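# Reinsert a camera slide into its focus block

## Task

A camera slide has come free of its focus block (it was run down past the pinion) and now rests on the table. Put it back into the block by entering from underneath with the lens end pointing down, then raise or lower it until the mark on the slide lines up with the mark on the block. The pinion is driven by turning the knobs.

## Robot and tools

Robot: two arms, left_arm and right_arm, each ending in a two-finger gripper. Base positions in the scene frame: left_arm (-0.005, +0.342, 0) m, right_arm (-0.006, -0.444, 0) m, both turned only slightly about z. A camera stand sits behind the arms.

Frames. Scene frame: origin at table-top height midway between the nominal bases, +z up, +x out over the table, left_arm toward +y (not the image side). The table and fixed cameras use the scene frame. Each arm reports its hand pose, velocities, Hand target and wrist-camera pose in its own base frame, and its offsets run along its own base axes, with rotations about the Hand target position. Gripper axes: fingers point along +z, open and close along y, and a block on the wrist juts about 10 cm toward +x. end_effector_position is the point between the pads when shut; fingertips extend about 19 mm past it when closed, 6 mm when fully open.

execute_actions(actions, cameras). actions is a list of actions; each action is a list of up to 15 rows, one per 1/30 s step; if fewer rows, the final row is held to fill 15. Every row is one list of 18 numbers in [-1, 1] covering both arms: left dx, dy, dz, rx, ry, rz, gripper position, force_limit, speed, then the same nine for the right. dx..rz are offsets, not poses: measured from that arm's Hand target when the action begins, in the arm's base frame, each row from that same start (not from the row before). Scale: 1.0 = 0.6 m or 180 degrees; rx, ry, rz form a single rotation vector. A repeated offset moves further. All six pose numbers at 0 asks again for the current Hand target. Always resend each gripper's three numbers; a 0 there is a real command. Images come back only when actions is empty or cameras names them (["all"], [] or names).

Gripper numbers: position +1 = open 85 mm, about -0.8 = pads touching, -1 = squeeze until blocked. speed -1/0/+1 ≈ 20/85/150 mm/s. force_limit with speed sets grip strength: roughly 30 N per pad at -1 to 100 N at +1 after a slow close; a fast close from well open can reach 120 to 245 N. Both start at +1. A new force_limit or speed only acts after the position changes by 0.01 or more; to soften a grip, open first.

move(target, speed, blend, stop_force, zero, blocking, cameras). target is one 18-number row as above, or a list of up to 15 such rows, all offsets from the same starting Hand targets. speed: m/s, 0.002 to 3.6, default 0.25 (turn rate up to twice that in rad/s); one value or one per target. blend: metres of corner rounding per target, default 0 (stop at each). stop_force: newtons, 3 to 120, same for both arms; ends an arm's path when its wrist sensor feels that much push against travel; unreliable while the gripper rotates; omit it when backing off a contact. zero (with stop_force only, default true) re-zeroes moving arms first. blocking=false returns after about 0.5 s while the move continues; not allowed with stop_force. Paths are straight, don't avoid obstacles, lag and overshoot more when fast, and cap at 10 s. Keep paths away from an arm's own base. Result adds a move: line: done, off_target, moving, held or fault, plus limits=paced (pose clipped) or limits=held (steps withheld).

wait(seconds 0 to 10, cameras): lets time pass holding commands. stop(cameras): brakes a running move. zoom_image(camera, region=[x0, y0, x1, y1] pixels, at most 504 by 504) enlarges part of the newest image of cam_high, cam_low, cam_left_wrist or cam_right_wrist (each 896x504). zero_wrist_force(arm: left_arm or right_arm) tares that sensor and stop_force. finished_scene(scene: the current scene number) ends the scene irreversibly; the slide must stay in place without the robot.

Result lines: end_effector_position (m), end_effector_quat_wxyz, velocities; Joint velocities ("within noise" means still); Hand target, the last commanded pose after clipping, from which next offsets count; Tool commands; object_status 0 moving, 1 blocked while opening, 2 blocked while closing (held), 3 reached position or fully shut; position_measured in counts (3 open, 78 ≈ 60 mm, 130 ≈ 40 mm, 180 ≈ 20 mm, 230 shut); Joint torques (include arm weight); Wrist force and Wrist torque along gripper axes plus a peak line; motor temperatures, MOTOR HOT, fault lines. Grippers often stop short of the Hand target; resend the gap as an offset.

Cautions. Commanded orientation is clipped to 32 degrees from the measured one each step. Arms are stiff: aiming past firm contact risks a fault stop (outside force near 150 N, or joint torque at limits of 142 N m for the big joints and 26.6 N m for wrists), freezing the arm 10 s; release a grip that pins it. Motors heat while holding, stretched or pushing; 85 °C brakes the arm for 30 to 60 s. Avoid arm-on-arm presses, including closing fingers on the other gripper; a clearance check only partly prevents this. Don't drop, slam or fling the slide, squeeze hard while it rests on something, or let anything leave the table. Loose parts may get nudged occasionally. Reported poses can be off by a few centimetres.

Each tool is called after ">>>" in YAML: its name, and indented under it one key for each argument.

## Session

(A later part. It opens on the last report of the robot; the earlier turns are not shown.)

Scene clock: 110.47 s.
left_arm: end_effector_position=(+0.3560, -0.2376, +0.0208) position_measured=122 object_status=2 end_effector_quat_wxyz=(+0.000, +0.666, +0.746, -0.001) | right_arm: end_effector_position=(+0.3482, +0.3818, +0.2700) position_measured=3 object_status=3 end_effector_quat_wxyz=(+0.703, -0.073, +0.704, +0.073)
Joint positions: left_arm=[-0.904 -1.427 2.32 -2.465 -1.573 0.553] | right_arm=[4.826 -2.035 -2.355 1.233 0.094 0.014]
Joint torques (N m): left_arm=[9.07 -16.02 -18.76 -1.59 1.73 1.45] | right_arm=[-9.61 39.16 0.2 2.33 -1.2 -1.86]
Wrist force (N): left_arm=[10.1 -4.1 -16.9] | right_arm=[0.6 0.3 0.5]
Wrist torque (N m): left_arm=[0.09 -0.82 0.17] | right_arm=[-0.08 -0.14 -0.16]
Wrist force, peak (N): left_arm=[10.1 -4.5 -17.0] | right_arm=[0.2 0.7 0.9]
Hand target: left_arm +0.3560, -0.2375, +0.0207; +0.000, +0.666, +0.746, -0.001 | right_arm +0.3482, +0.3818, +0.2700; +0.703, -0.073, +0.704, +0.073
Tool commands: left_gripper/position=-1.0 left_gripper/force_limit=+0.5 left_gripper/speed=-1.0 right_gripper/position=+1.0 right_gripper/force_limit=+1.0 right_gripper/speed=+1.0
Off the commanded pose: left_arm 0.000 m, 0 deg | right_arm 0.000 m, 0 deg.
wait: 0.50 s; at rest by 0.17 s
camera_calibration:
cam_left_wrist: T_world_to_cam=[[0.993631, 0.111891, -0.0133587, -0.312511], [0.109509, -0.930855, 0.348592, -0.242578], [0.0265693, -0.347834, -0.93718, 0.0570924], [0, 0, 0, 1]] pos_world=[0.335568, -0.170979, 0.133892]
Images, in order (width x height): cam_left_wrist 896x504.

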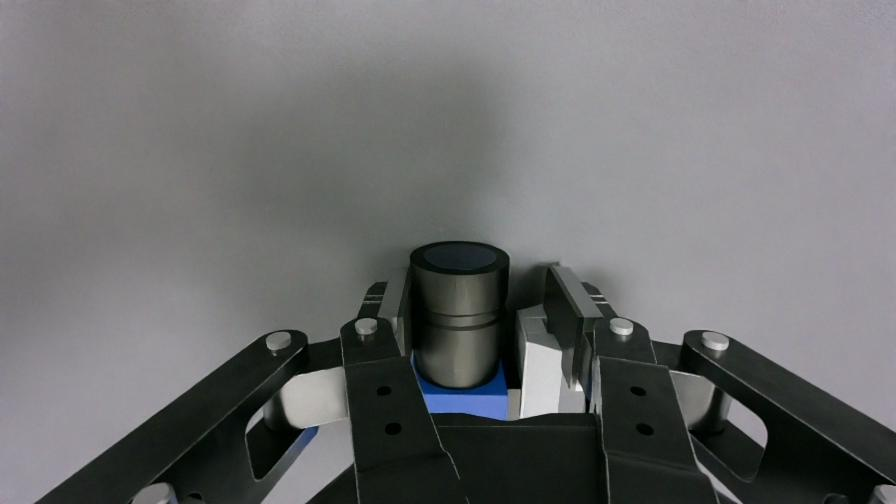

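>>> move:
  target:
    - [0,0,0.25,0,0,0,-1,0.5,-1,0,0,0,0,0,0,1,1,1]
    - [0.191,-0.2,0.25,-0.495,-0.0655,0.009,-1,0.5,-1,0,0,0,0,0,0,1,1,1]
    - [0.191,-0.266,0.19,-0.495,-0.0655,0.009,-1,0.5,-1,0,0,0,0,0,0,1,1,1]
  speed: [0.15,0.3,0.15]
  blend: [0.03,0.02,0]
  cameras: ["all"]

>>> zoom_image:
  camera: "cam_right_wrist"
  region: [320, 0, 640, 300]

>>> zoom_image:
  camera: "cam_high"
  region: [390, 160, 540, 310]

Scene clock: 133.13 s.
left_arm: end_effector_position=(+0.4700, -0.3725, +0.1572) position_measured=122 object_status=2 end_effector_quat_wxyz=(+0.535, +0.461, +0.535, -0.463) | right_arm: end_effector_position=(+0.3482, +0.3818, +0.2700) position_measured=3 object_status=3 end_effector_quat_wxyz=(+0.703, -0.073, +0.704, +0.073)
Joint positions: left_arm=[-0.569 -0.698 2.004 -4.449 -2.426 -0.004] | right_arm=[4.826 -2.035 -2.355 1.233 0.094 0.014]
Joint torques (N m): left_arm=[-2.21 -40.14 -6.77 -1.35 0.45 0.09] | right_arm=[-10.87 39.78 0.02 2.16 -0.87 -1.86]
Wrist force (N): left_arm=[10.5 -1.2 0.2] | right_arm=[0.6 0.7 0.6]
Wrist torque (N m): left_arm=[-0.07 -1.04 0.03] | right_arm=[-0.02 -0.14 -0.15]
Wrist force, peak (N): left_arm=[10.2 -4.3 -17.8] | right_arm=[0.8 1.0 0.9]
Hand target: left_arm +0.4700, -0.3725, +0.1572; +0.535, +0.461, +0.535, -0.463 (not the last commanded pose) | right_arm +0.3482, +0.3818, +0.2700; +0.703, -0.073, +0.704, +0.073
Tool commands: left_gripper/position=-1.0 left_gripper/force_limit=+0.498039 left_gripper/speed=-1.0 right_gripper/position=+1.0 right_gripper/force_limit=+1.0 right_gripper/speed=+1.0
Off the commanded pose: left_arm 0.033 m, 0 deg | right_arm 0.000 m, 0 deg.
FORCE FAULT: contact force on the left arm reached its limit, and that arm stopped. The contact can be on any part of that arm, not only on its tool. That arm's remaining commands of this call were not run. That arm is still stopped at the end of this call. That arm stays stopped for about 10 more seconds. Until then a move that you send moves the other arm only, and its call returns only when the move has ended. Once the stop has ended, the next robot result says so. If the stop ends while you think or write, that arm runs what you send next, counted from a new Hand target: where the arm stands when the stop ends. While its stop runs, that arm takes no new command, but its gripper still runs the gripper command that each later call begins with. Until it ends, the stop uses up actions while you think or wait. An arm that is not stopped still takes commands.
move: fault (left_arm); path passed 2 of 3 targets
camera_calibration:
cam_left_wrist: T_world_to_cam=[[0.991003, 0.133841, -0.000463963, -0.401433], [-0.0461337, 0.34484, 0.937527, 0.0275806], [0.125639, -0.929071, 0.347912, -0.330141], [0, 0, 0, 1]] pos_world=[0.440572, -0.262507, 0.0888162]
cam_right_wrist: T_world_to_cam=[[-0.191128, 0.981436, -0.015906, -0.292536], [-0.354935, -0.0539949, 0.93333, -0.0959623], [0.915145, 0.184031, 0.358666, -0.357089], [0, 0, 0, 1]] pos_world=[0.236816, 0.347639, 0.212987]

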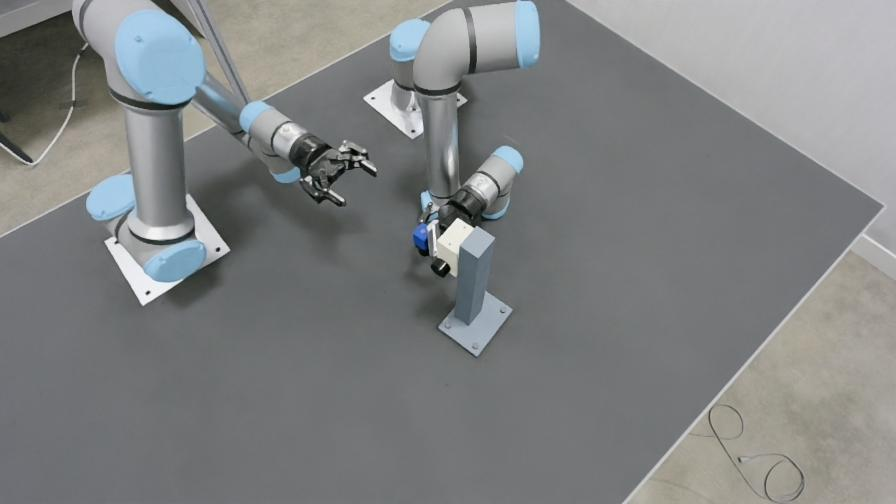

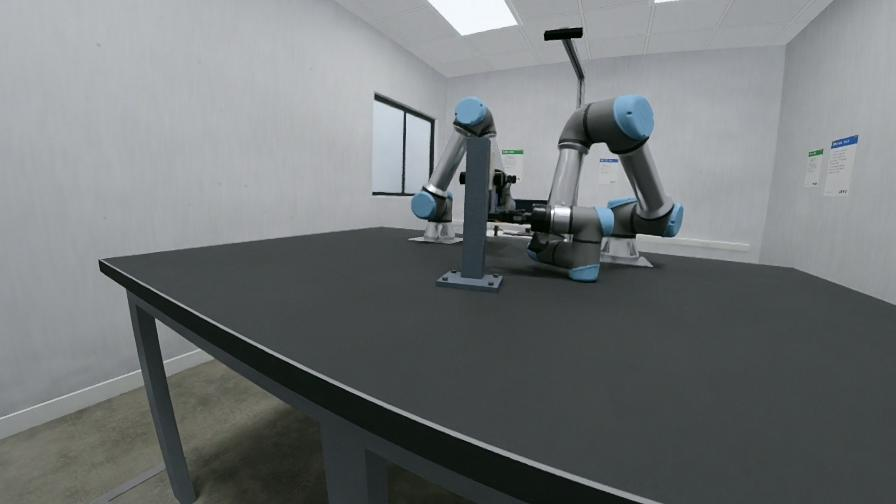

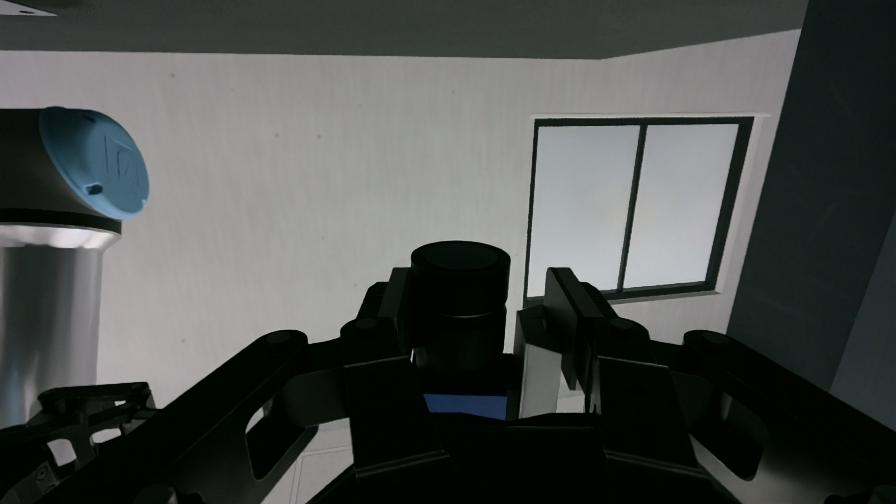

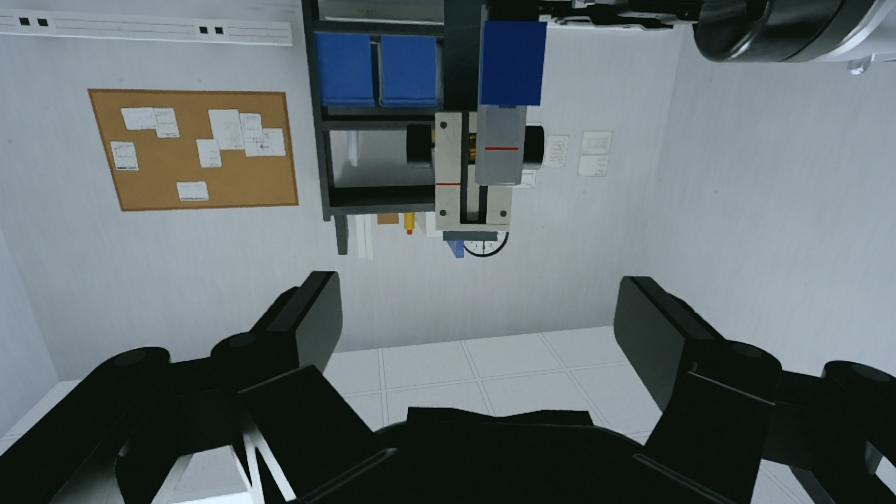

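Scaled by 1.575.

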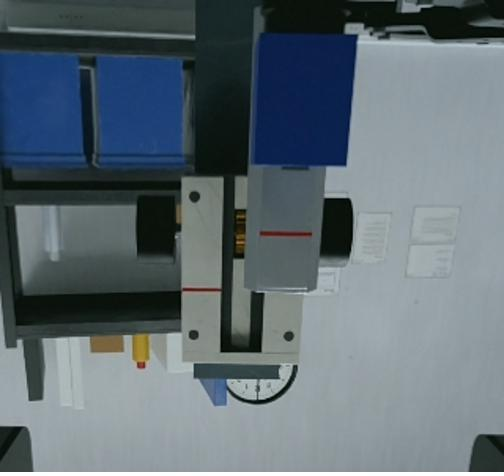

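Scaled by 3.360.

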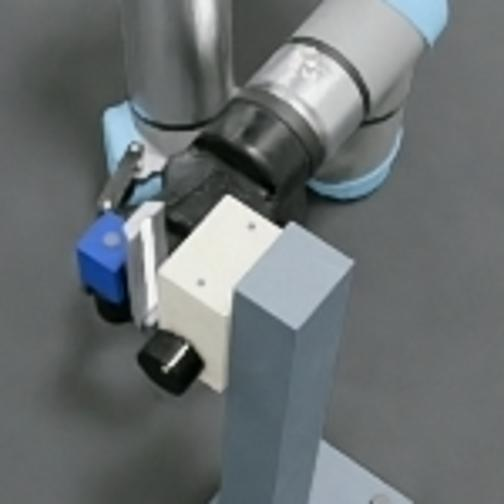

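>>> move:
  target: [0,0,0,0,0,0,-1,0.5,-1,-0.05,-0.386,0.16,0,0,0,1,1,1]
  speed: 0.3

>>> wait:
  seconds: 8

Scene clock: 146.30 s.
left_arm: end_effector_position=(+0.4700, -0.3725, +0.1572) position_measured=122 object_status=2 end_effector_quat_wxyz=(+0.535, +0.461, +0.535, -0.463) | right_arm: end_effector_position=(+0.3356, +0.1562, +0.3664) position_measured=3 object_status=3 end_effector_quat_wxyz=(+0.685, -0.052, +0.725, +0.045)
Joint positions: left_arm=[-0.569 -0.698 2.004 -4.449 -2.426 -0.004] | right_arm=[5.27 -0.951 -2.806 0.752 -0.425 -0.132]
Joint torques (N m): left_arm=[-1.07 -41.07 -5.45 -1.37 0.2 0.16] | right_arm=[-1.64 -2.98 25.56 0.1 1.55 -1.46]
Wrist force (N): left_arm=[10.6 -1.4 -0.1] | right_arm=[0.6 0.5 0.9]
Wrist torque (N m): left_arm=[-0.10 -1.08 0.03] | right_arm=[-0.04 -0.12 -0.02]
Wrist force, peak (N): left_arm=[10.9 -1.2 -0.2] | right_arm=[-1.3 -1.6 -4.4]
Hand target: left_arm +0.4700, -0.3725, +0.1572; +0.535, +0.461, +0.535, -0.463 | right_arm +0.3356, +0.1562, +0.3665; +0.685, -0.052, +0.725, +0.045 (not the last commanded pose)
Off the commanded pose: left_arm 0.000 m, 0 deg | right_arm 0.018 m, 5 deg.
FORCE FAULT, CONTINUED: the left arm's stop, for the force fault that an earlier result reported, is over. The rest of the stop counts as 19 of the actions that you can send in this scene. The stop ended before this call began, so that arm ran this call's commands, counted from a new Hand target: where the arm stood when the stop ended.
move: held (right_arm; a check stopped the path); limits=held
pose unreachable (right arm): on one or more control steps of this call, first in action 0 (counted from 0), this arm could not follow its commanded pose, so it was not sent that pose on those steps. It may still have moved: this result reports where it is.
cause: moving toward the commanded pose would bring two parts of the arm too close to each other (joints 3 (elbow) and 4 (wrist 1) lie between them).

Scene clock: 154.30 s.
left_arm: end_effector_position=(+0.4700, -0.3725, +0.1572) position_measured=122 object_status=2 end_effector_quat_wxyz=(+0.535, +0.461, +0.535, -0.463) | right_arm: end_effector_position=(+0.3356, +0.1562, +0.3665) position_measured=3 object_status=3 end_effector_quat_wxyz=(+0.685, -0.052, +0.725, +0.045)
Joint positions: left_arm=[-0.569 -0.698 2.004 -4.449 -2.426 -0.004] | right_arm=[5.27 -0.95 -2.805 0.752 -0.425 -0.132]
Joint torques (N m): left_arm=[-1.53 -40.96 -5.95 -1.41 0.26 0.07] | right_arm=[11.57 1.19 24.22 -3.09 -0.99 1.22]
Wrist force (N): left_arm=[10.5 -1.4 -0.1] | right_arm=[0.5 0.5 0.5]
Wrist torque (N m): left_arm=[-0.11 -1.05 0.02] | right_arm=[-0.04 -0.11 -0.02]
Wrist force, peak (N): left_arm=[10.9 -1.3 -0.2] | right_arm=[1.0 0.6 0.8]
Hand target: left_arm +0.4700, -0.3725, +0.1572; +0.535, +0.461, +0.535, -0.463 | right_arm +0.3356, +0.1562, +0.3665; +0.685, -0.052, +0.725, +0.045 (not the last commanded pose)
Tool commands: left_gripper/position=-1.0 left_gripper/force_limit=+0.5 left_gripper/speed=-1.0 right_gripper/position=+1.0 right_gripper/force_limit=+1.0 right_gripper/speed=+1.0
Off the commanded pose: left_arm 0.000 m, 0 deg | right_arm 0.018 m, 5 deg.
wait: 8.00 s; at rest by 0.17 s

>>> move:
  target:
    - [-0.1,0.03,0.1,0,0,0,-1,0.5,-1,0,0,0,0,0,0,1,1,1]
    - [-0.2,0.0,0.27,0.495,0.0655,-0.009,-1,0.5,-1,0,0,0,0,0,0,1,1,1]
  speed: [0.1,0.4]
  blend: [0.02,0]

>>> move:
  target:
    - [0,0,0,0,0,0.464,-1,0.5,-1,0,0,0,0,0,0,1,1,1]
    - [-0.04,0,0,-0.358,-0.401,0.358,-1,0.5,-1,0,0,0,0,0,0,1,1,1]
  speed: 0.4
  blend: [0.01,0]
  cameras: ["cam_high","cam_low"]

Scene clock: 162.77 s.
left_arm: end_effector_position=(+0.3499, -0.3726, +0.3191) position_measured=122 object_status=2 end_effector_quat_wxyz=(+0.000, +0.665, +0.747, -0.002) end_effector_velocity=(+0.000, +0.001, -0.001) end_effector_angular_velocity=(+0.005, +0.002, +0.000) | right_arm: end_effector_position=(+0.3356, +0.1562, +0.3665) position_measured=3 object_status=3 end_effector_quat_wxyz=(+0.685, -0.052, +0.725, +0.045)
Joint positions: left_arm=[-1.078 -1.567 1.597 -1.602 -1.575 0.377] | right_arm=[5.27 -0.951 -2.805 0.752 -0.425 -0.132]
Joint velocities: left_arm=[0 0 0.001 0.005 0 0] | right_arm=[within noise]
Joint torques (N m): left_arm=[11.78 -28.97 -31.25 -1.22 -1.47 1.56] | right_arm=[-10.04 -19.11 25.73 0.9 1.77 -1.84]
Wrist force (N): left_arm=[2.4 -1.8 5.8] | right_arm=[0.8 0.3 0.8]
Wrist torque (N m): left_arm=[-0.23 -0.26 -0.01] | right_arm=[-0.07 -0.14 -0.02]
Wrist force, peak (N): left_arm=[12.4 -0.3 0.6] | right_arm=[0.8 0.4 1.0]
Hand target: left_arm +0.3500, -0.3725, +0.3192; +0.000, +0.665, +0.747, -0.002 | right_arm +0.3356, +0.1562, +0.3665; +0.685, -0.052, +0.725, +0.045
Off the commanded pose: left_arm 0.000 m, 0 deg | right_arm 0.000 m, 0 deg.
move: done

Scene clock: 167.60 s.
left_arm: end_effector_position=(+0.3260, -0.3726, +0.3192) position_measured=122 object_status=2 end_effector_quat_wxyz=(+0.708, +0.001, +0.706, -0.002) | right_arm: end_effector_position=(+0.3356, +0.1562, +0.3665) position_measured=3 object_status=3 end_effector_quat_wxyz=(+0.685, -0.052, +0.725, +0.045)
Joint positions: left_arm=[-1.748 -1.567 2.014 -0.431 -0.173 -3.159] | right_arm=[5.27 -0.951 -2.805 0.752 -0.425 -0.132]
Joint torques (N m): left_arm=[12.08 -30.51 -13.75 -1.83 -0.43 2] | right_arm=[-9.08 -17.72 23.84 0.81 1.9 -1.71]
Wrist force (N): left_arm=[10.7 -1.4 0.0] | right_arm=[0.8 0.4 0.3]
Wrist torque (N m): left_arm=[-0.09 -1.09 -0.05] | right_arm=[-0.04 -0.16 -0.03]
Wrist force, peak (N): left_arm=[11.4 -1.3 0.3] | right_arm=[1.2 0.7 0.9]
Hand target: left_arm +0.3260, -0.3725, +0.3192; +0.708, +0.001, +0.706, -0.002 | right_arm +0.3356, +0.1562, +0.3665; +0.685, -0.052, +0.725, +0.045
Off the commanded pose: left_arm 0.000 m, 0 deg | right_arm 0.000 m, 0 deg.
move: done
Images, in order (width x height): cam_high 896x504, cam_low 896x504.

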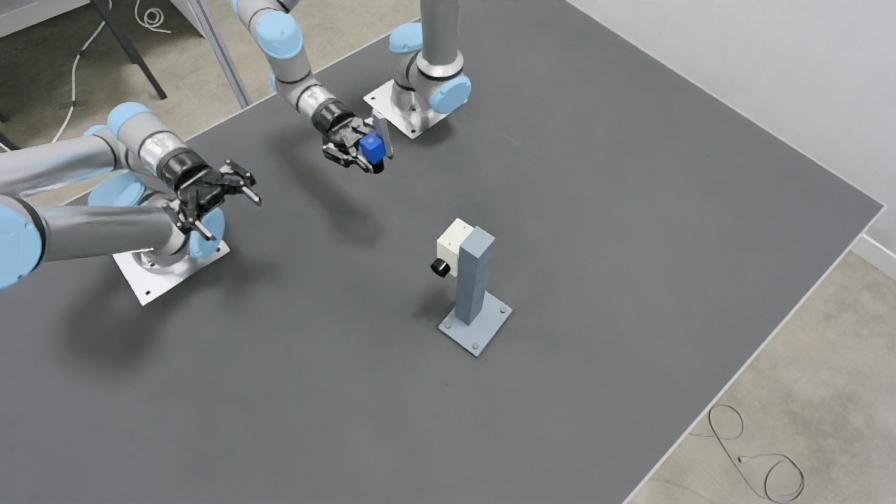

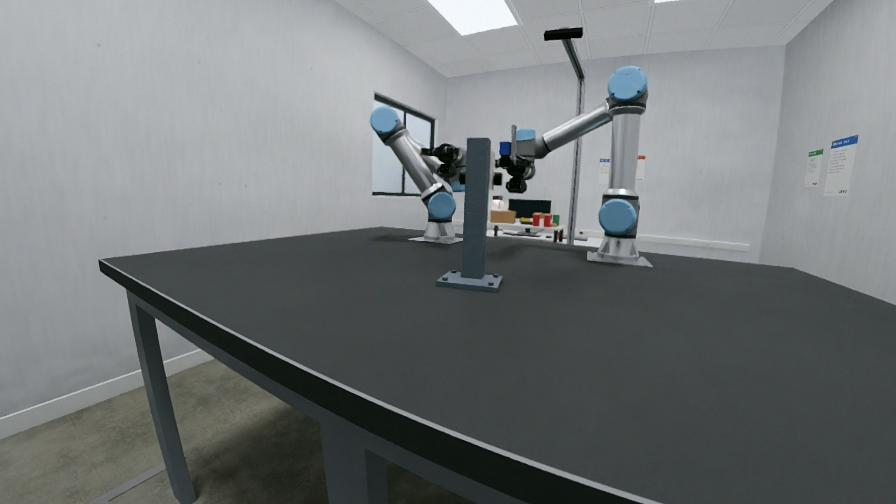

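>>> move:
  target:
    - [0.03,0.0,0,0,0,-0.1,-1,0.5,-1,0,0,0,0,0,0,1,1,1]
    - [0.157,0.09,-0.03,0,0,-0.453,-1,0.5,-1,0,0,0,0,0,0,1,1,1]
  speed: 0.4
  blend: [0.02,0]
  cameras: ["cam_high","cam_low"]

Scene clock: 172.50 s.
left_arm: end_effector_position=(+0.4201, -0.3185, +0.3011) position_measured=122 object_status=2 end_effector_quat_wxyz=(+0.535, +0.462, +0.534, -0.464) | right_arm: end_effector_position=(+0.3356, +0.1562, +0.3665) position_measured=3 object_status=3 end_effector_quat_wxyz=(+0.685, -0.052, +0.725, +0.045)
Joint positions: left_arm=[-0.516 -1.524 2.021 -0.501 2.482 -3.147] | right_arm=[5.27 -0.951 -2.805 0.752 -0.425 -0.132]
Joint torques (N m): left_arm=[3.34 -13.99 -21.69 -3.97 3.05 2.08] | right_arm=[-9.36 -17.19 24.22 0.96 1.62 -1.62]
Wrist force (N): left_arm=[11.1 -1.3 -0.3] | right_arm=[0.4 0.3 0.3]
Wrist torque (N m): left_arm=[-0.09 -1.16 -0.02] | right_arm=[-0.07 -0.09 -0.02]
Wrist force, peak (N): left_arm=[11.3 0.1 -0.6] | right_arm=[0.9 0.7 0.6]
Hand target: left_arm +0.4202, -0.3185, +0.3012; +0.535, +0.462, +0.534, -0.464 | right_arm +0.3356, +0.1562, +0.3665; +0.685, -0.052, +0.725, +0.045
Off the commanded pose: left_arm 0.000 m, 0 deg | right_arm 0.000 m, 0 deg.
move: done
Images, in order (width x height): cam_high 896x504, cam_low 896x504.

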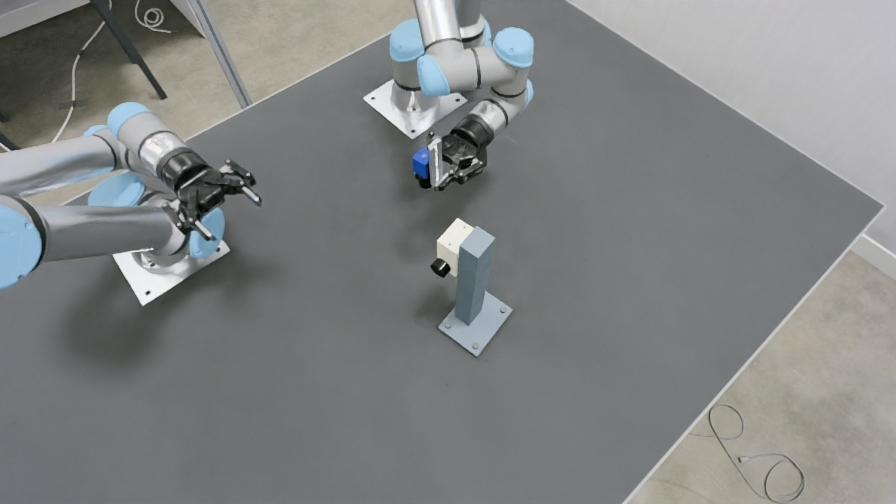

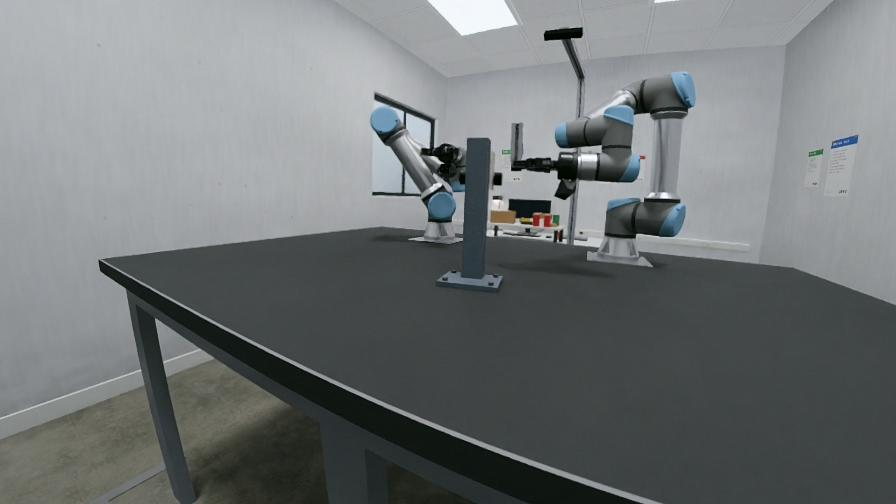

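>>> move:
  target: [0.075,-0.111,-0.277,0,0,0,-1,0.5,-1,0.021,0.376,-0.161,0.005,-0.0172,0.0221,1,1,1]
  speed: 0.3
  cameras: ["all"]

>>> zoom_image:
  camera: "cam_right_wrist"
  region: [400, 0, 600, 250]

>>> zoom_image:
  camera: "cam_high"
  region: [400, 200, 500, 300]

>>> zoom_image:
  camera: "cam_low"
  region: [440, 130, 560, 250]

Scene clock: 181.73 s.
left_arm: end_effector_position=(+0.4652, -0.3852, +0.1351) position_measured=122 object_status=2 end_effector_quat_wxyz=(+0.535, +0.462, +0.534, -0.464) | right_arm: end_effector_position=(+0.3483, +0.3817, +0.2699) position_measured=3 object_status=3 end_effector_quat_wxyz=(+0.703, -0.073, +0.704, +0.073)
Joint positions: left_arm=[-0.599 -1.115 2.027 -0.916 2.399 -3.146] | right_arm=[4.826 -2.036 -2.353 1.24 0.093 0.008]
Joint torques (N m): left_arm=[11.61 -24.44 -1.76 -2.73 2.7 0.56] | right_arm=[11.49 18.78 15.68 2.42 -0.2 -1.89]
Wrist force (N): left_arm=[10.6 -1.4 -0.1] | right_arm=[0.7 0.2 0.3]
Wrist torque (N m): left_arm=[-0.09 -1.07 0.06] | right_arm=[-0.08 -0.15 -0.01]
Wrist force, peak (N): left_arm=[14.3 -0.8 0.9] | right_arm=[2.0 3.6 1.2]
Hand target: left_arm +0.4652, -0.3851, +0.1350; +0.535, +0.462, +0.534, -0.464 | right_arm +0.3482, +0.3818, +0.2699; +0.703, -0.073, +0.704, +0.073
Off the commanded pose: left_arm 0.000 m, 0 deg | right_arm 0.000 m, 0 deg.
move: done
camera_calibration:
cam_left_wrist: T_world_to_cam=[[0.99136, 0.131171, -0.000117975, -0.396291], [-0.0457118, 0.346323, 0.937001, 0.0529206], [0.122948, -0.9289, 0.349326, -0.332504], [0, 0, 0, 1]] pos_world=[0.436167, -0.275209, 0.066519]
cam_right_wrist: T_world_to_cam=[[-0.190432, 0.981581, -0.0153193, -0.292956], [-0.355469, -0.0544002, 0.933104, -0.0955113], [0.915083, 0.183138, 0.359281, -0.356964], [0, 0, 0, 1]] pos_world=[0.236912, 0.347738, 0.212884]

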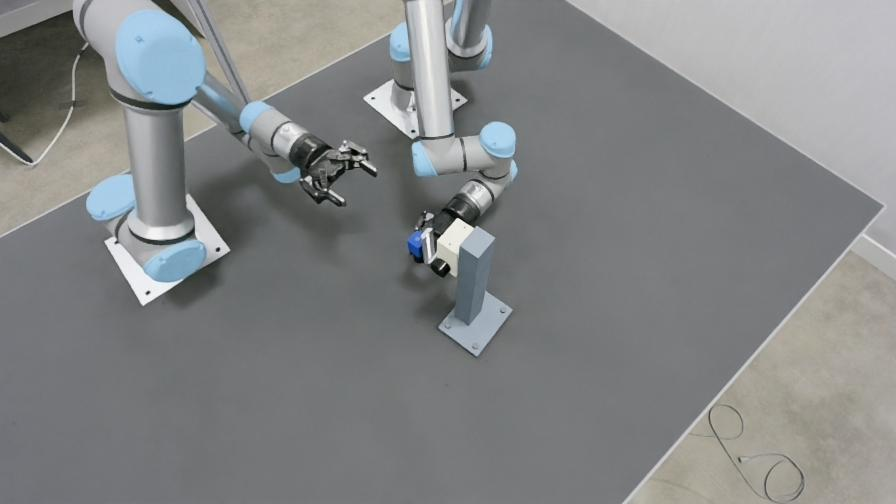

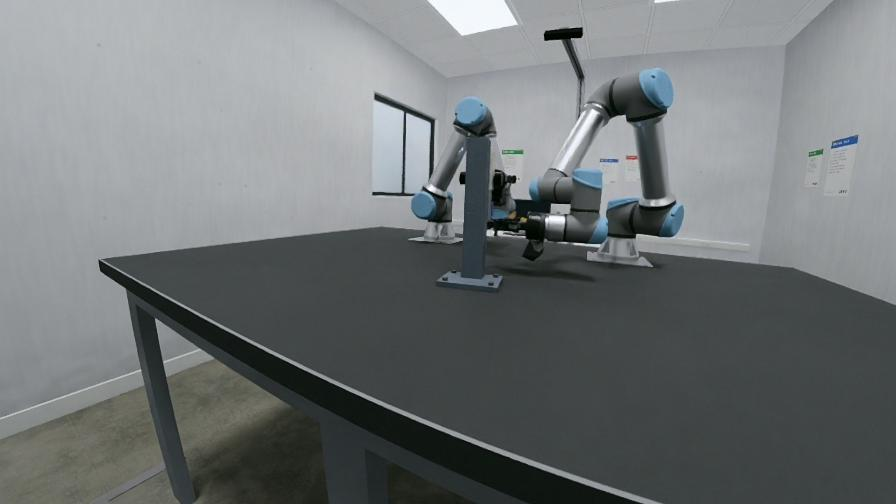

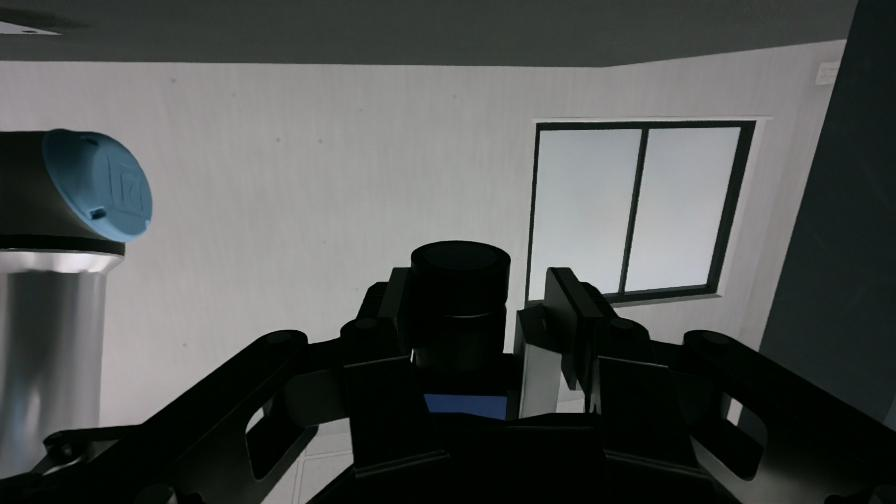

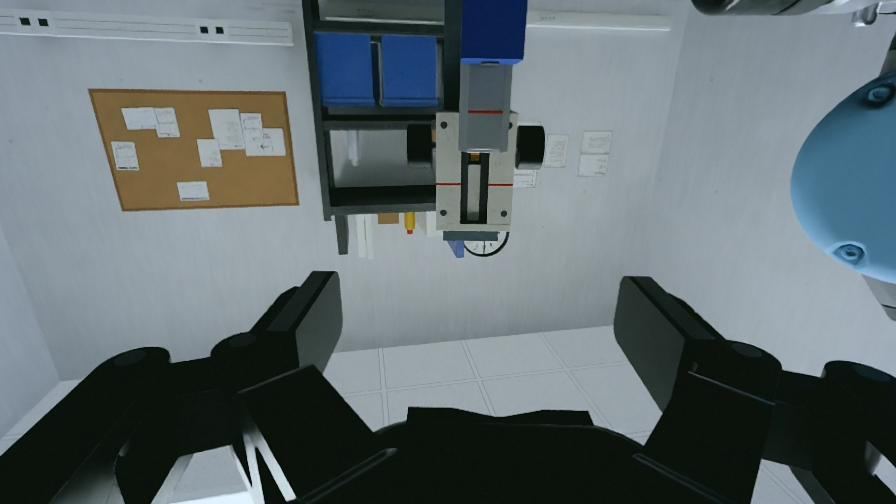

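Scaled by 2.016.

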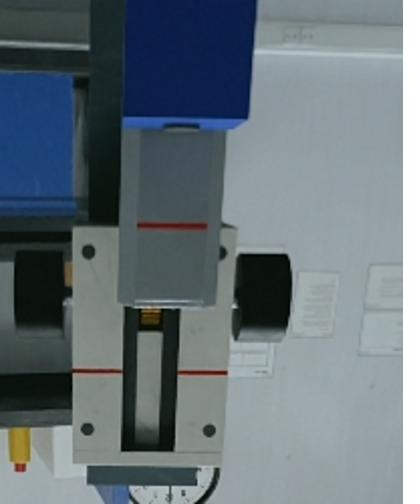

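Scaled by 5.040.

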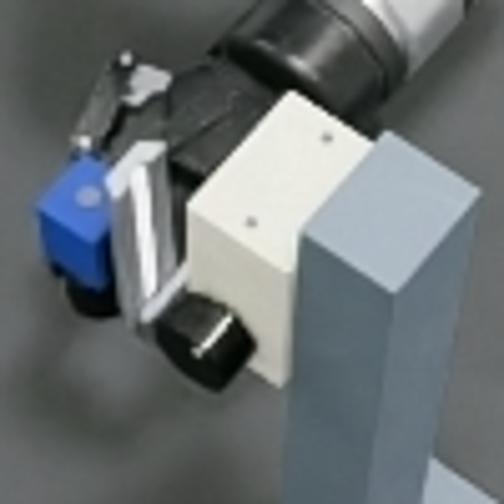

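Scaled by 4.200.

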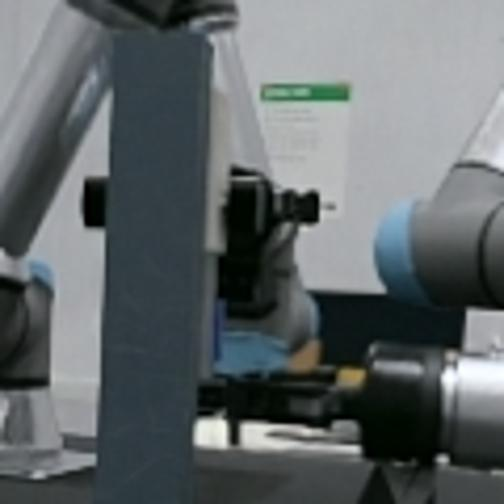

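>>> move:
  target:
    - [0.05,0.0075,0,0,0,0,-1,0.5,-1,0,0,0,0,0,0,1,1,1]
    - [0.14,0.021,0,0,0,0,-1,0.5,-1,0,0,0,0,0,0,1,1,1]
  speed: [0.08,0.02]
  stop_force: 6
  cameras: ["cam_right_wrist","cam_high"]

>>> zoom_image:
  camera: "cam_right_wrist"
  region: [400, 0, 560, 250]

>>> zoom_image:
  camera: "cam_high"
  region: [400, 200, 500, 300]

Scene clock: 195.40 s.
left_arm: end_effector_position=(+0.5140, -0.3778, +0.1349) position_measured=122 object_status=2 end_effector_quat_wxyz=(+0.535, +0.462, +0.534, -0.464) | right_arm: end_effector_position=(+0.3482, +0.3818, +0.2699) position_measured=3 object_status=3 end_effector_quat_wxyz=(+0.703, -0.073, +0.704, +0.073)
Joint positions: left_arm=[-0.527 -1.039 1.889 -0.855 2.471 -3.147] | right_arm=[4.826 -2.036 -2.353 1.24 0.093 0.008]
Joint torques (N m): left_arm=[-14.16 -51.05 -4.67 -4.14 -1.58 -0.63] | right_arm=[10.29 19.38 15.35 2.51 1.62 -1.93]
Wrist force (N): left_arm=[10.8 -1.6 0.1] | right_arm=[0.7 0.6 0.5]
Wrist torque (N m): left_arm=[-0.14 -1.14 0.04] | right_arm=[-0.03 -0.14 -0.01]
Wrist force, peak (N): left_arm=[12.2 -7.0 0.5] | right_arm=[0.9 0.4 1.0]
Hand target: left_arm +0.5140, -0.3778, +0.1349; +0.535, +0.462, +0.534, -0.464 (not the last commanded pose) | right_arm +0.3482, +0.3818, +0.2699; +0.703, -0.073, +0.704, +0.073
Off the commanded pose: left_arm 0.036 m, 0 deg | right_arm 0.000 m, 0 deg.
move: contact (left_arm); path passed 1 of 2 targets
camera_calibration:
cam_right_wrist: T_world_to_cam=[[-0.190556, 0.981558, -0.0152627, -0.293048], [-0.355446, -0.0544958, 0.933107, -0.0954209], [0.915066, 0.183235, 0.359275, -0.356883], [0, 0, 0, 1]] pos_world=[0.236812, 0.347837, 0.212784]
Images, in order (width x height): cam_high 896x504, cam_right_wrist 896x504.

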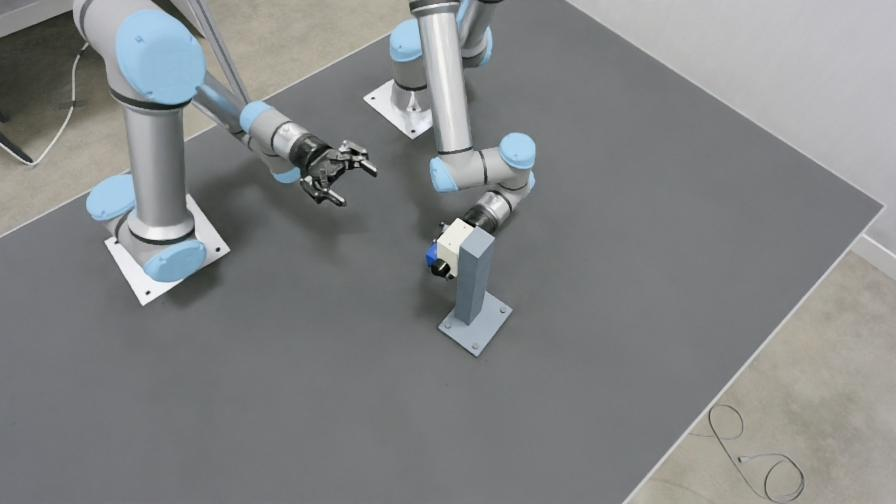

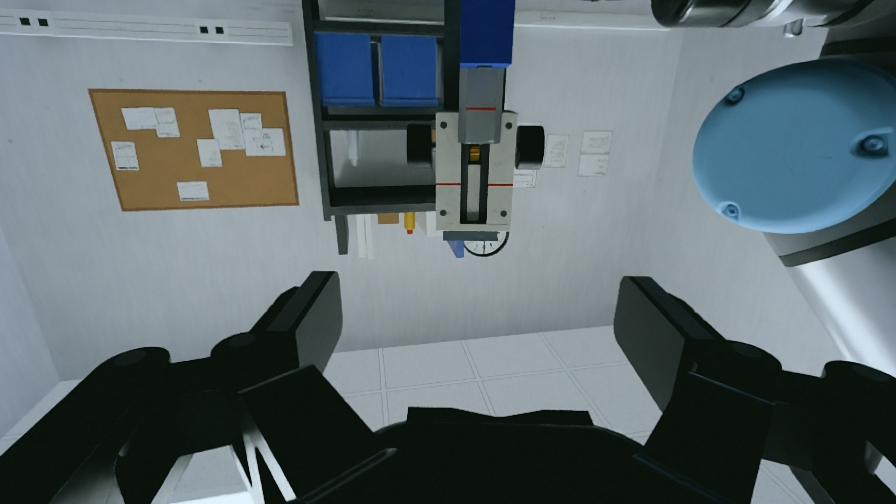

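Scaled by 2.016.

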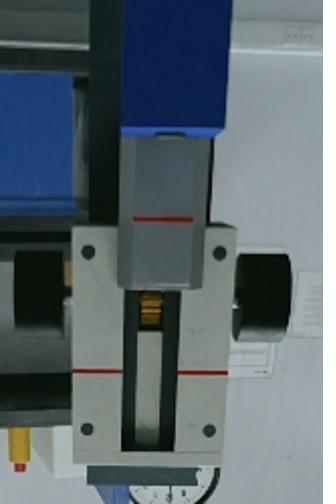

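Scaled by 5.040.

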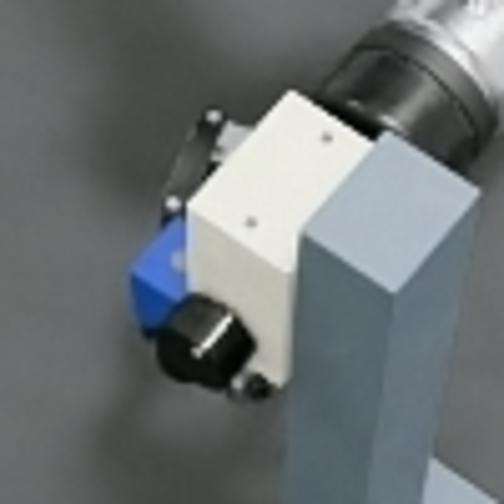

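>>> move:
  target: [-0.02,-0.0065,0,0,0,0,-1,0.5,-1,0,0,0,0,0,0,1,1,1]
  speed: 0.1
  cameras: ["cam_left_wrist"]

>>> zoom_image:
  camera: "cam_left_wrist"
  region: [400, 220, 620, 420]

Scene clock: 202.53 s.
left_arm: end_effector_position=(+0.5019, -0.3818, +0.1350) position_measured=122 object_status=2 end_effector_quat_wxyz=(+0.535, +0.462, +0.534, -0.464) | right_arm: end_effector_position=(+0.3482, +0.3818, +0.2699) position_measured=3 object_status=3 end_effector_quat_wxyz=(+0.703, -0.073, +0.704, +0.073)
Joint positions: left_arm=[-0.548 -1.057 1.923 -0.87 2.451 -3.146] | right_arm=[4.826 -2.036 -2.353 1.24 0.093 0.008]
Joint torques (N m): left_arm=[11.92 -27.34 -30.67 -1.05 1.11 1.64] | right_arm=[10.46 20.5 15.39 2.42 1.42 -1.94]
Wrist force (N): left_arm=[10.7 -1.3 0.1] | right_arm=[0.3 0.5 0.7]
Wrist torque (N m): left_arm=[-0.10 -1.11 0.04] | right_arm=[-0.04 -0.09 -0.01]
Wrist force, peak (N): left_arm=[11.2 -1.6 -0.1] | right_arm=[0.8 0.6 0.8]
Hand target: left_arm +0.5020, -0.3817, +0.1349; +0.535, +0.462, +0.534, -0.464 | right_arm +0.3482, +0.3818, +0.2699; +0.703, -0.073, +0.704, +0.073
Off the commanded pose: left_arm 0.000 m, 0 deg | right_arm 0.000 m, 0 deg.
move: done
camera_calibration:
cam_left_wrist: T_world_to_cam=[[0.991367, 0.131117, 0.0000218948, -0.433148], [-0.0458234, 0.346311, 0.937, 0.0535645], [0.122849, -0.928912, 0.34933, -0.333779], [0, 0, 0, 1]] pos_world=[0.472868, -0.271808, 0.0664186]
Images, in order (width x height): cam_left_wrist 896x504.

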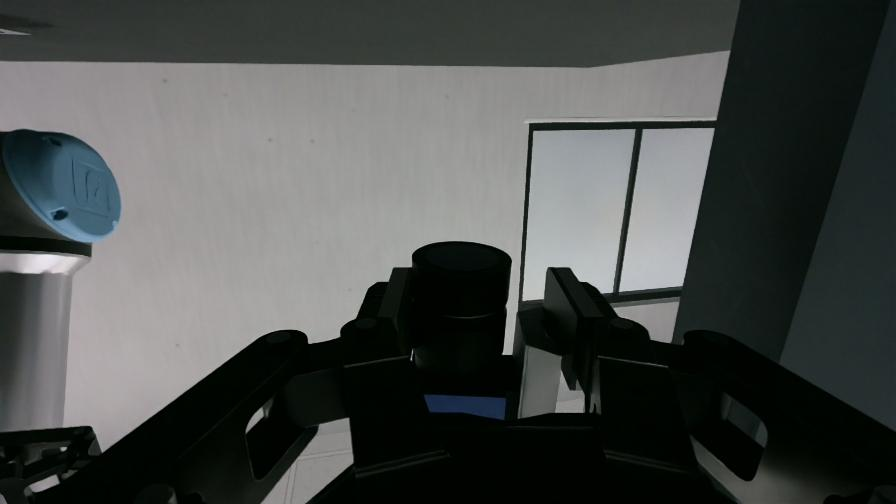

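Scaled by 2.291.

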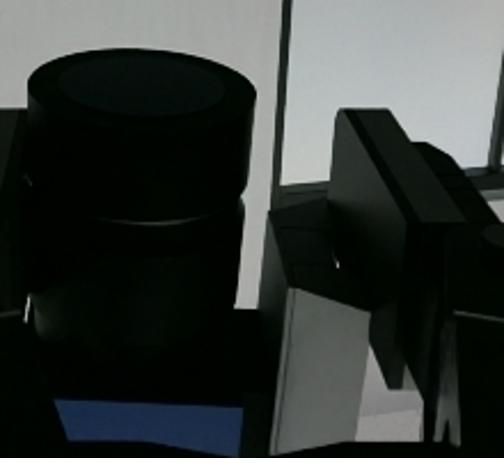

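>>> move:
  target:
    - [0,0,-0.04,0,0,0,-1,0.5,-1,0,-0.22,0.01,0,0,0.25,1,1,1]
    - [0,0,-0.04,0,0,0,-1,0.5,-1,0.413,-0.193,0.017,0,0,0.5,1,1,1]
  speed: [0.3,0.3]
  blend: [0.04,0]
  cameras: ["cam_right_wrist","cam_high"]

Scene clock: 212.33 s.
left_arm: end_effector_position=(+0.5020, -0.3817, +0.1172) position_measured=122 object_status=2 end_effector_quat_wxyz=(+0.535, +0.462, +0.534, -0.464) | right_arm: end_effector_position=(+0.3469, +0.2998, +0.2737) position_measured=3 object_status=3 end_effector_quat_wxyz=(+0.665, -0.238, +0.667, +0.237)
Joint positions: left_arm=[-0.547 -1.022 1.929 -0.911 2.451 -3.146] | right_arm=[4.611 -1.889 -2.777 1.522 0.787 0.002]
Joint torques (N m): left_arm=[11.58 -48.25 -5.06 -0.67 2.8 1.21] | right_arm=[4.71 8.77 10.97 -0.58 -1.33 -1.21]
Wrist force (N): left_arm=[10.8 -1.4 -0.3] | right_arm=[0.6 0.8 0.7]
Wrist torque (N m): left_arm=[-0.11 -1.13 0.03] | right_arm=[-0.01 -0.13 0.00]
Wrist force, peak (N): left_arm=[11.2 -1.4 -0.3] | right_arm=[-0.2 -4.4 -0.2]
Hand target: left_arm +0.5020, -0.3817, +0.1173; +0.535, +0.462, +0.534, -0.464 (not the last commanded pose) | right_arm +0.3469, +0.2997, +0.2737; +0.665, -0.238, +0.667, +0.237 (not the last commanded pose)
Off the commanded pose: left_arm 0.006 m, 0 deg | right_arm 0.252 m, 63 deg.
move: held (right_arm; a check stopped the path), off_target (left_arm; braked when a check withheld steps of right_arm); path passed 0 of 2 targets; limits=held
pose unreachable (right arm): on one or more control steps of this call, first in action 0 (counted from 0), this arm could not follow its commanded pose, so it was not sent that pose on those steps. It may still have moved: this result reports where it is.
cause: moving toward the commanded pose would bring two parts of the arm too close to each other (joints 3 (elbow) to 5 (wrist 2) lie between them).
camera_calibration:
cam_right_wrist: T_world_to_cam=[[-0.621837, 0.782998, -0.0152529, -0.00352572], [-0.289537, -0.211759, 0.933449, -0.0798083], [0.727659, 0.584869, 0.358386, -0.397179], [0, 0, 0, 1]] pos_world=[0.263711, 0.218158, 0.216787]
Images, in order (width x height): cam_high 896x504, cam_right_wrist 896x504.

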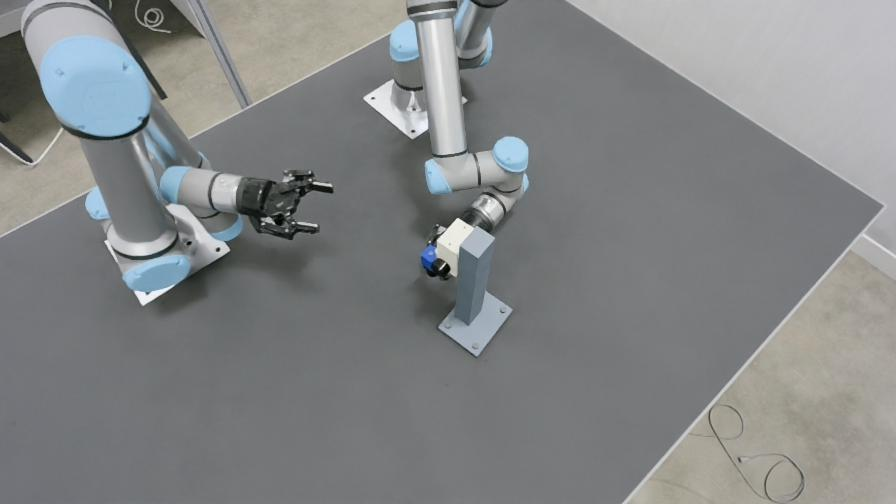

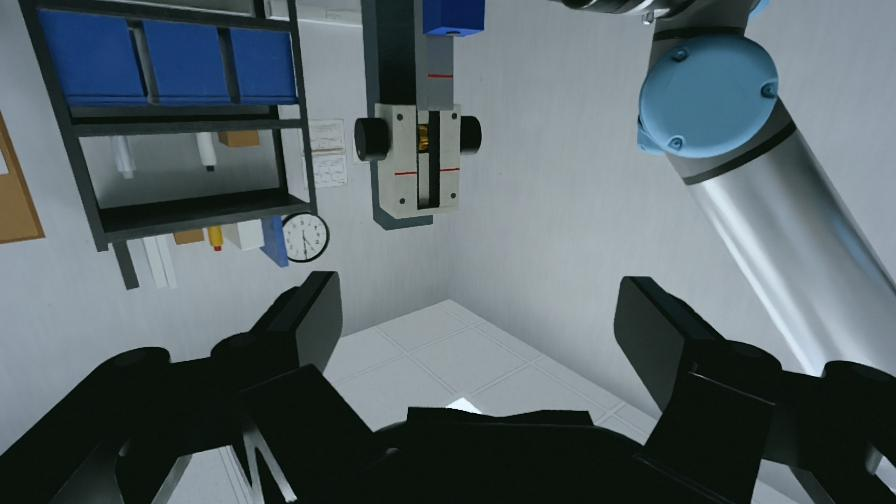

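>>> move:
  target:
    - [0,0,0,0,0,0,-1,0.5,-1,0.27,-0.1,0.011,0,0,0.1,1,1,1]
    - [0,0,-0.0,0,0,0,-1,0.5,-1,0.415,-0.056,0.011,0,0,0.352,1,1,1]
  speed: [0.3,0.3]
  blend: [0.03,0]
  cameras: ["cam_right_wrist","cam_high"]

>>> zoom_image:
  camera: "cam_right_wrist"
  region: [300, 0, 620, 300]

Scene clock: 216.03 s.
left_arm: end_effector_position=(+0.5020, -0.3817, +0.1173) position_measured=122 object_status=2 end_effector_quat_wxyz=(+0.535, +0.462, +0.534, -0.464) | right_arm: end_effector_position=(+0.5328, +0.2462, +0.2803) position_measured=3 object_status=3 end_effector_quat_wxyz=(+0.580, -0.404, +0.581, +0.404)
Joint positions: left_arm=[-0.547 -1.022 1.929 -0.911 2.451 -3.146] | right_arm=[3.458 -2.137 -2.055 1.048 2.47 -0.002]
Joint torques (N m): left_arm=[9.51 -50.92 -23.87 0.18 2.04 -1.17] | right_arm=[10.38 47.82 8.57 3.55 0.59 -0.99]
Wrist force (N): left_arm=[10.7 -1.4 -0.1] | right_arm=[0.5 0.4 1.4]
Wrist torque (N m): left_arm=[-0.11 -1.11 0.03] | right_arm=[-0.09 -0.11 0.00]
Wrist force, peak (N): left_arm=[11.1 -1.4 -0.1] | right_arm=[1.1 4.2 -0.4]
Hand target: left_arm +0.5020, -0.3817, +0.1173; +0.535, +0.462, +0.534, -0.464 | right_arm +0.5328, +0.2462, +0.2803; +0.580, -0.404, +0.581, +0.404 (not the last commanded pose)
Off the commanded pose: left_arm 0.000 m, 0 deg | right_arm 0.066 m, 33 deg.
move: held (right_arm; a check stopped the path); path passed 1 of 2 targets; limits=held
pose unreachable (right arm): on one or more control steps of this call, first in action 0 (counted from 0), this arm could not follow its commanded pose, so it was not sent that pose on those steps. It may still have moved: this result reports where it is.
cause: moving toward the commanded pose would bring two parts of the arm too close to each other (its gripper and another part of the arm, with joints 4 (wrist 1) to 6 (wrist 3) between them, 7 mm apart when it was first held).
camera_calibration:
cam_right_wrist: T_world_to_cam=[[-0.932608, 0.360567, -0.0152657, 0.423698], [-0.142618, -0.329366, 0.933369, -0.0927114], [0.331514, 0.872645, 0.358593, -0.36332], [0, 0, 0, 1]] pos_world=[0.502368, 0.133742, 0.223286]
Images, in order (width x height): cam_high 896x504, cam_right_wrist 896x504.

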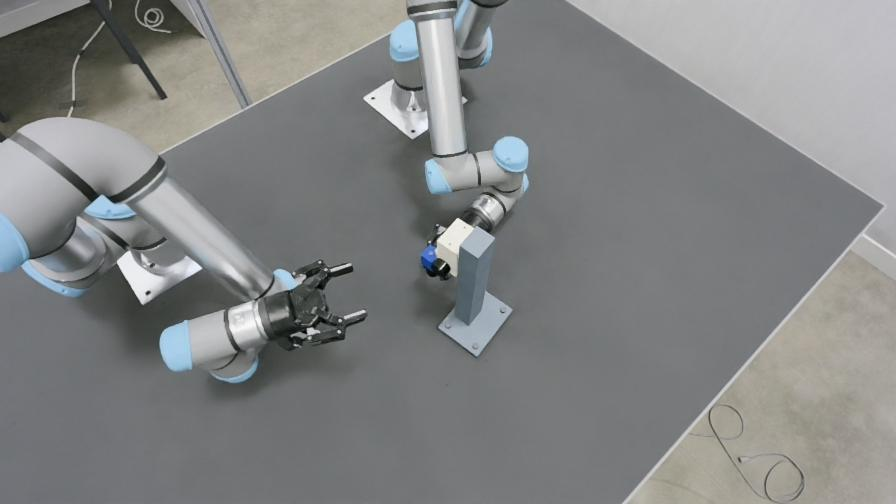

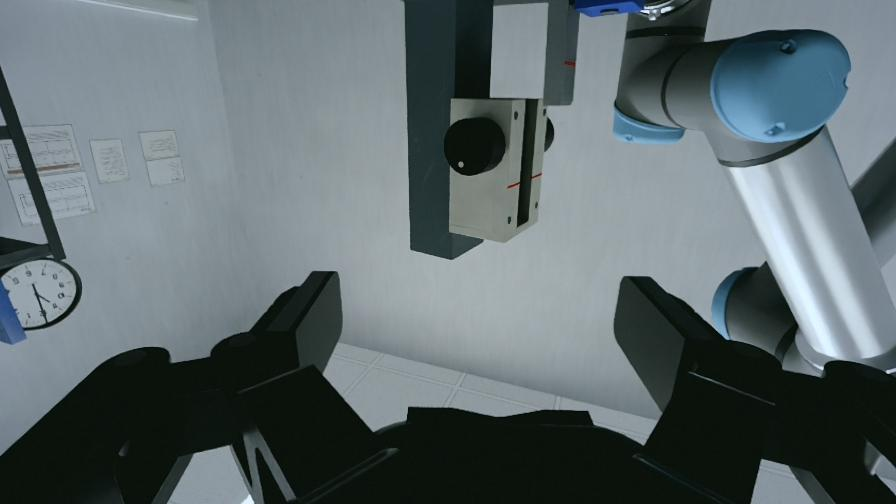

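Scaled by 1.575.

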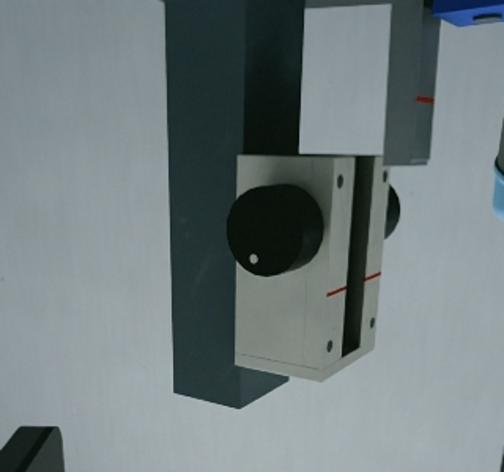

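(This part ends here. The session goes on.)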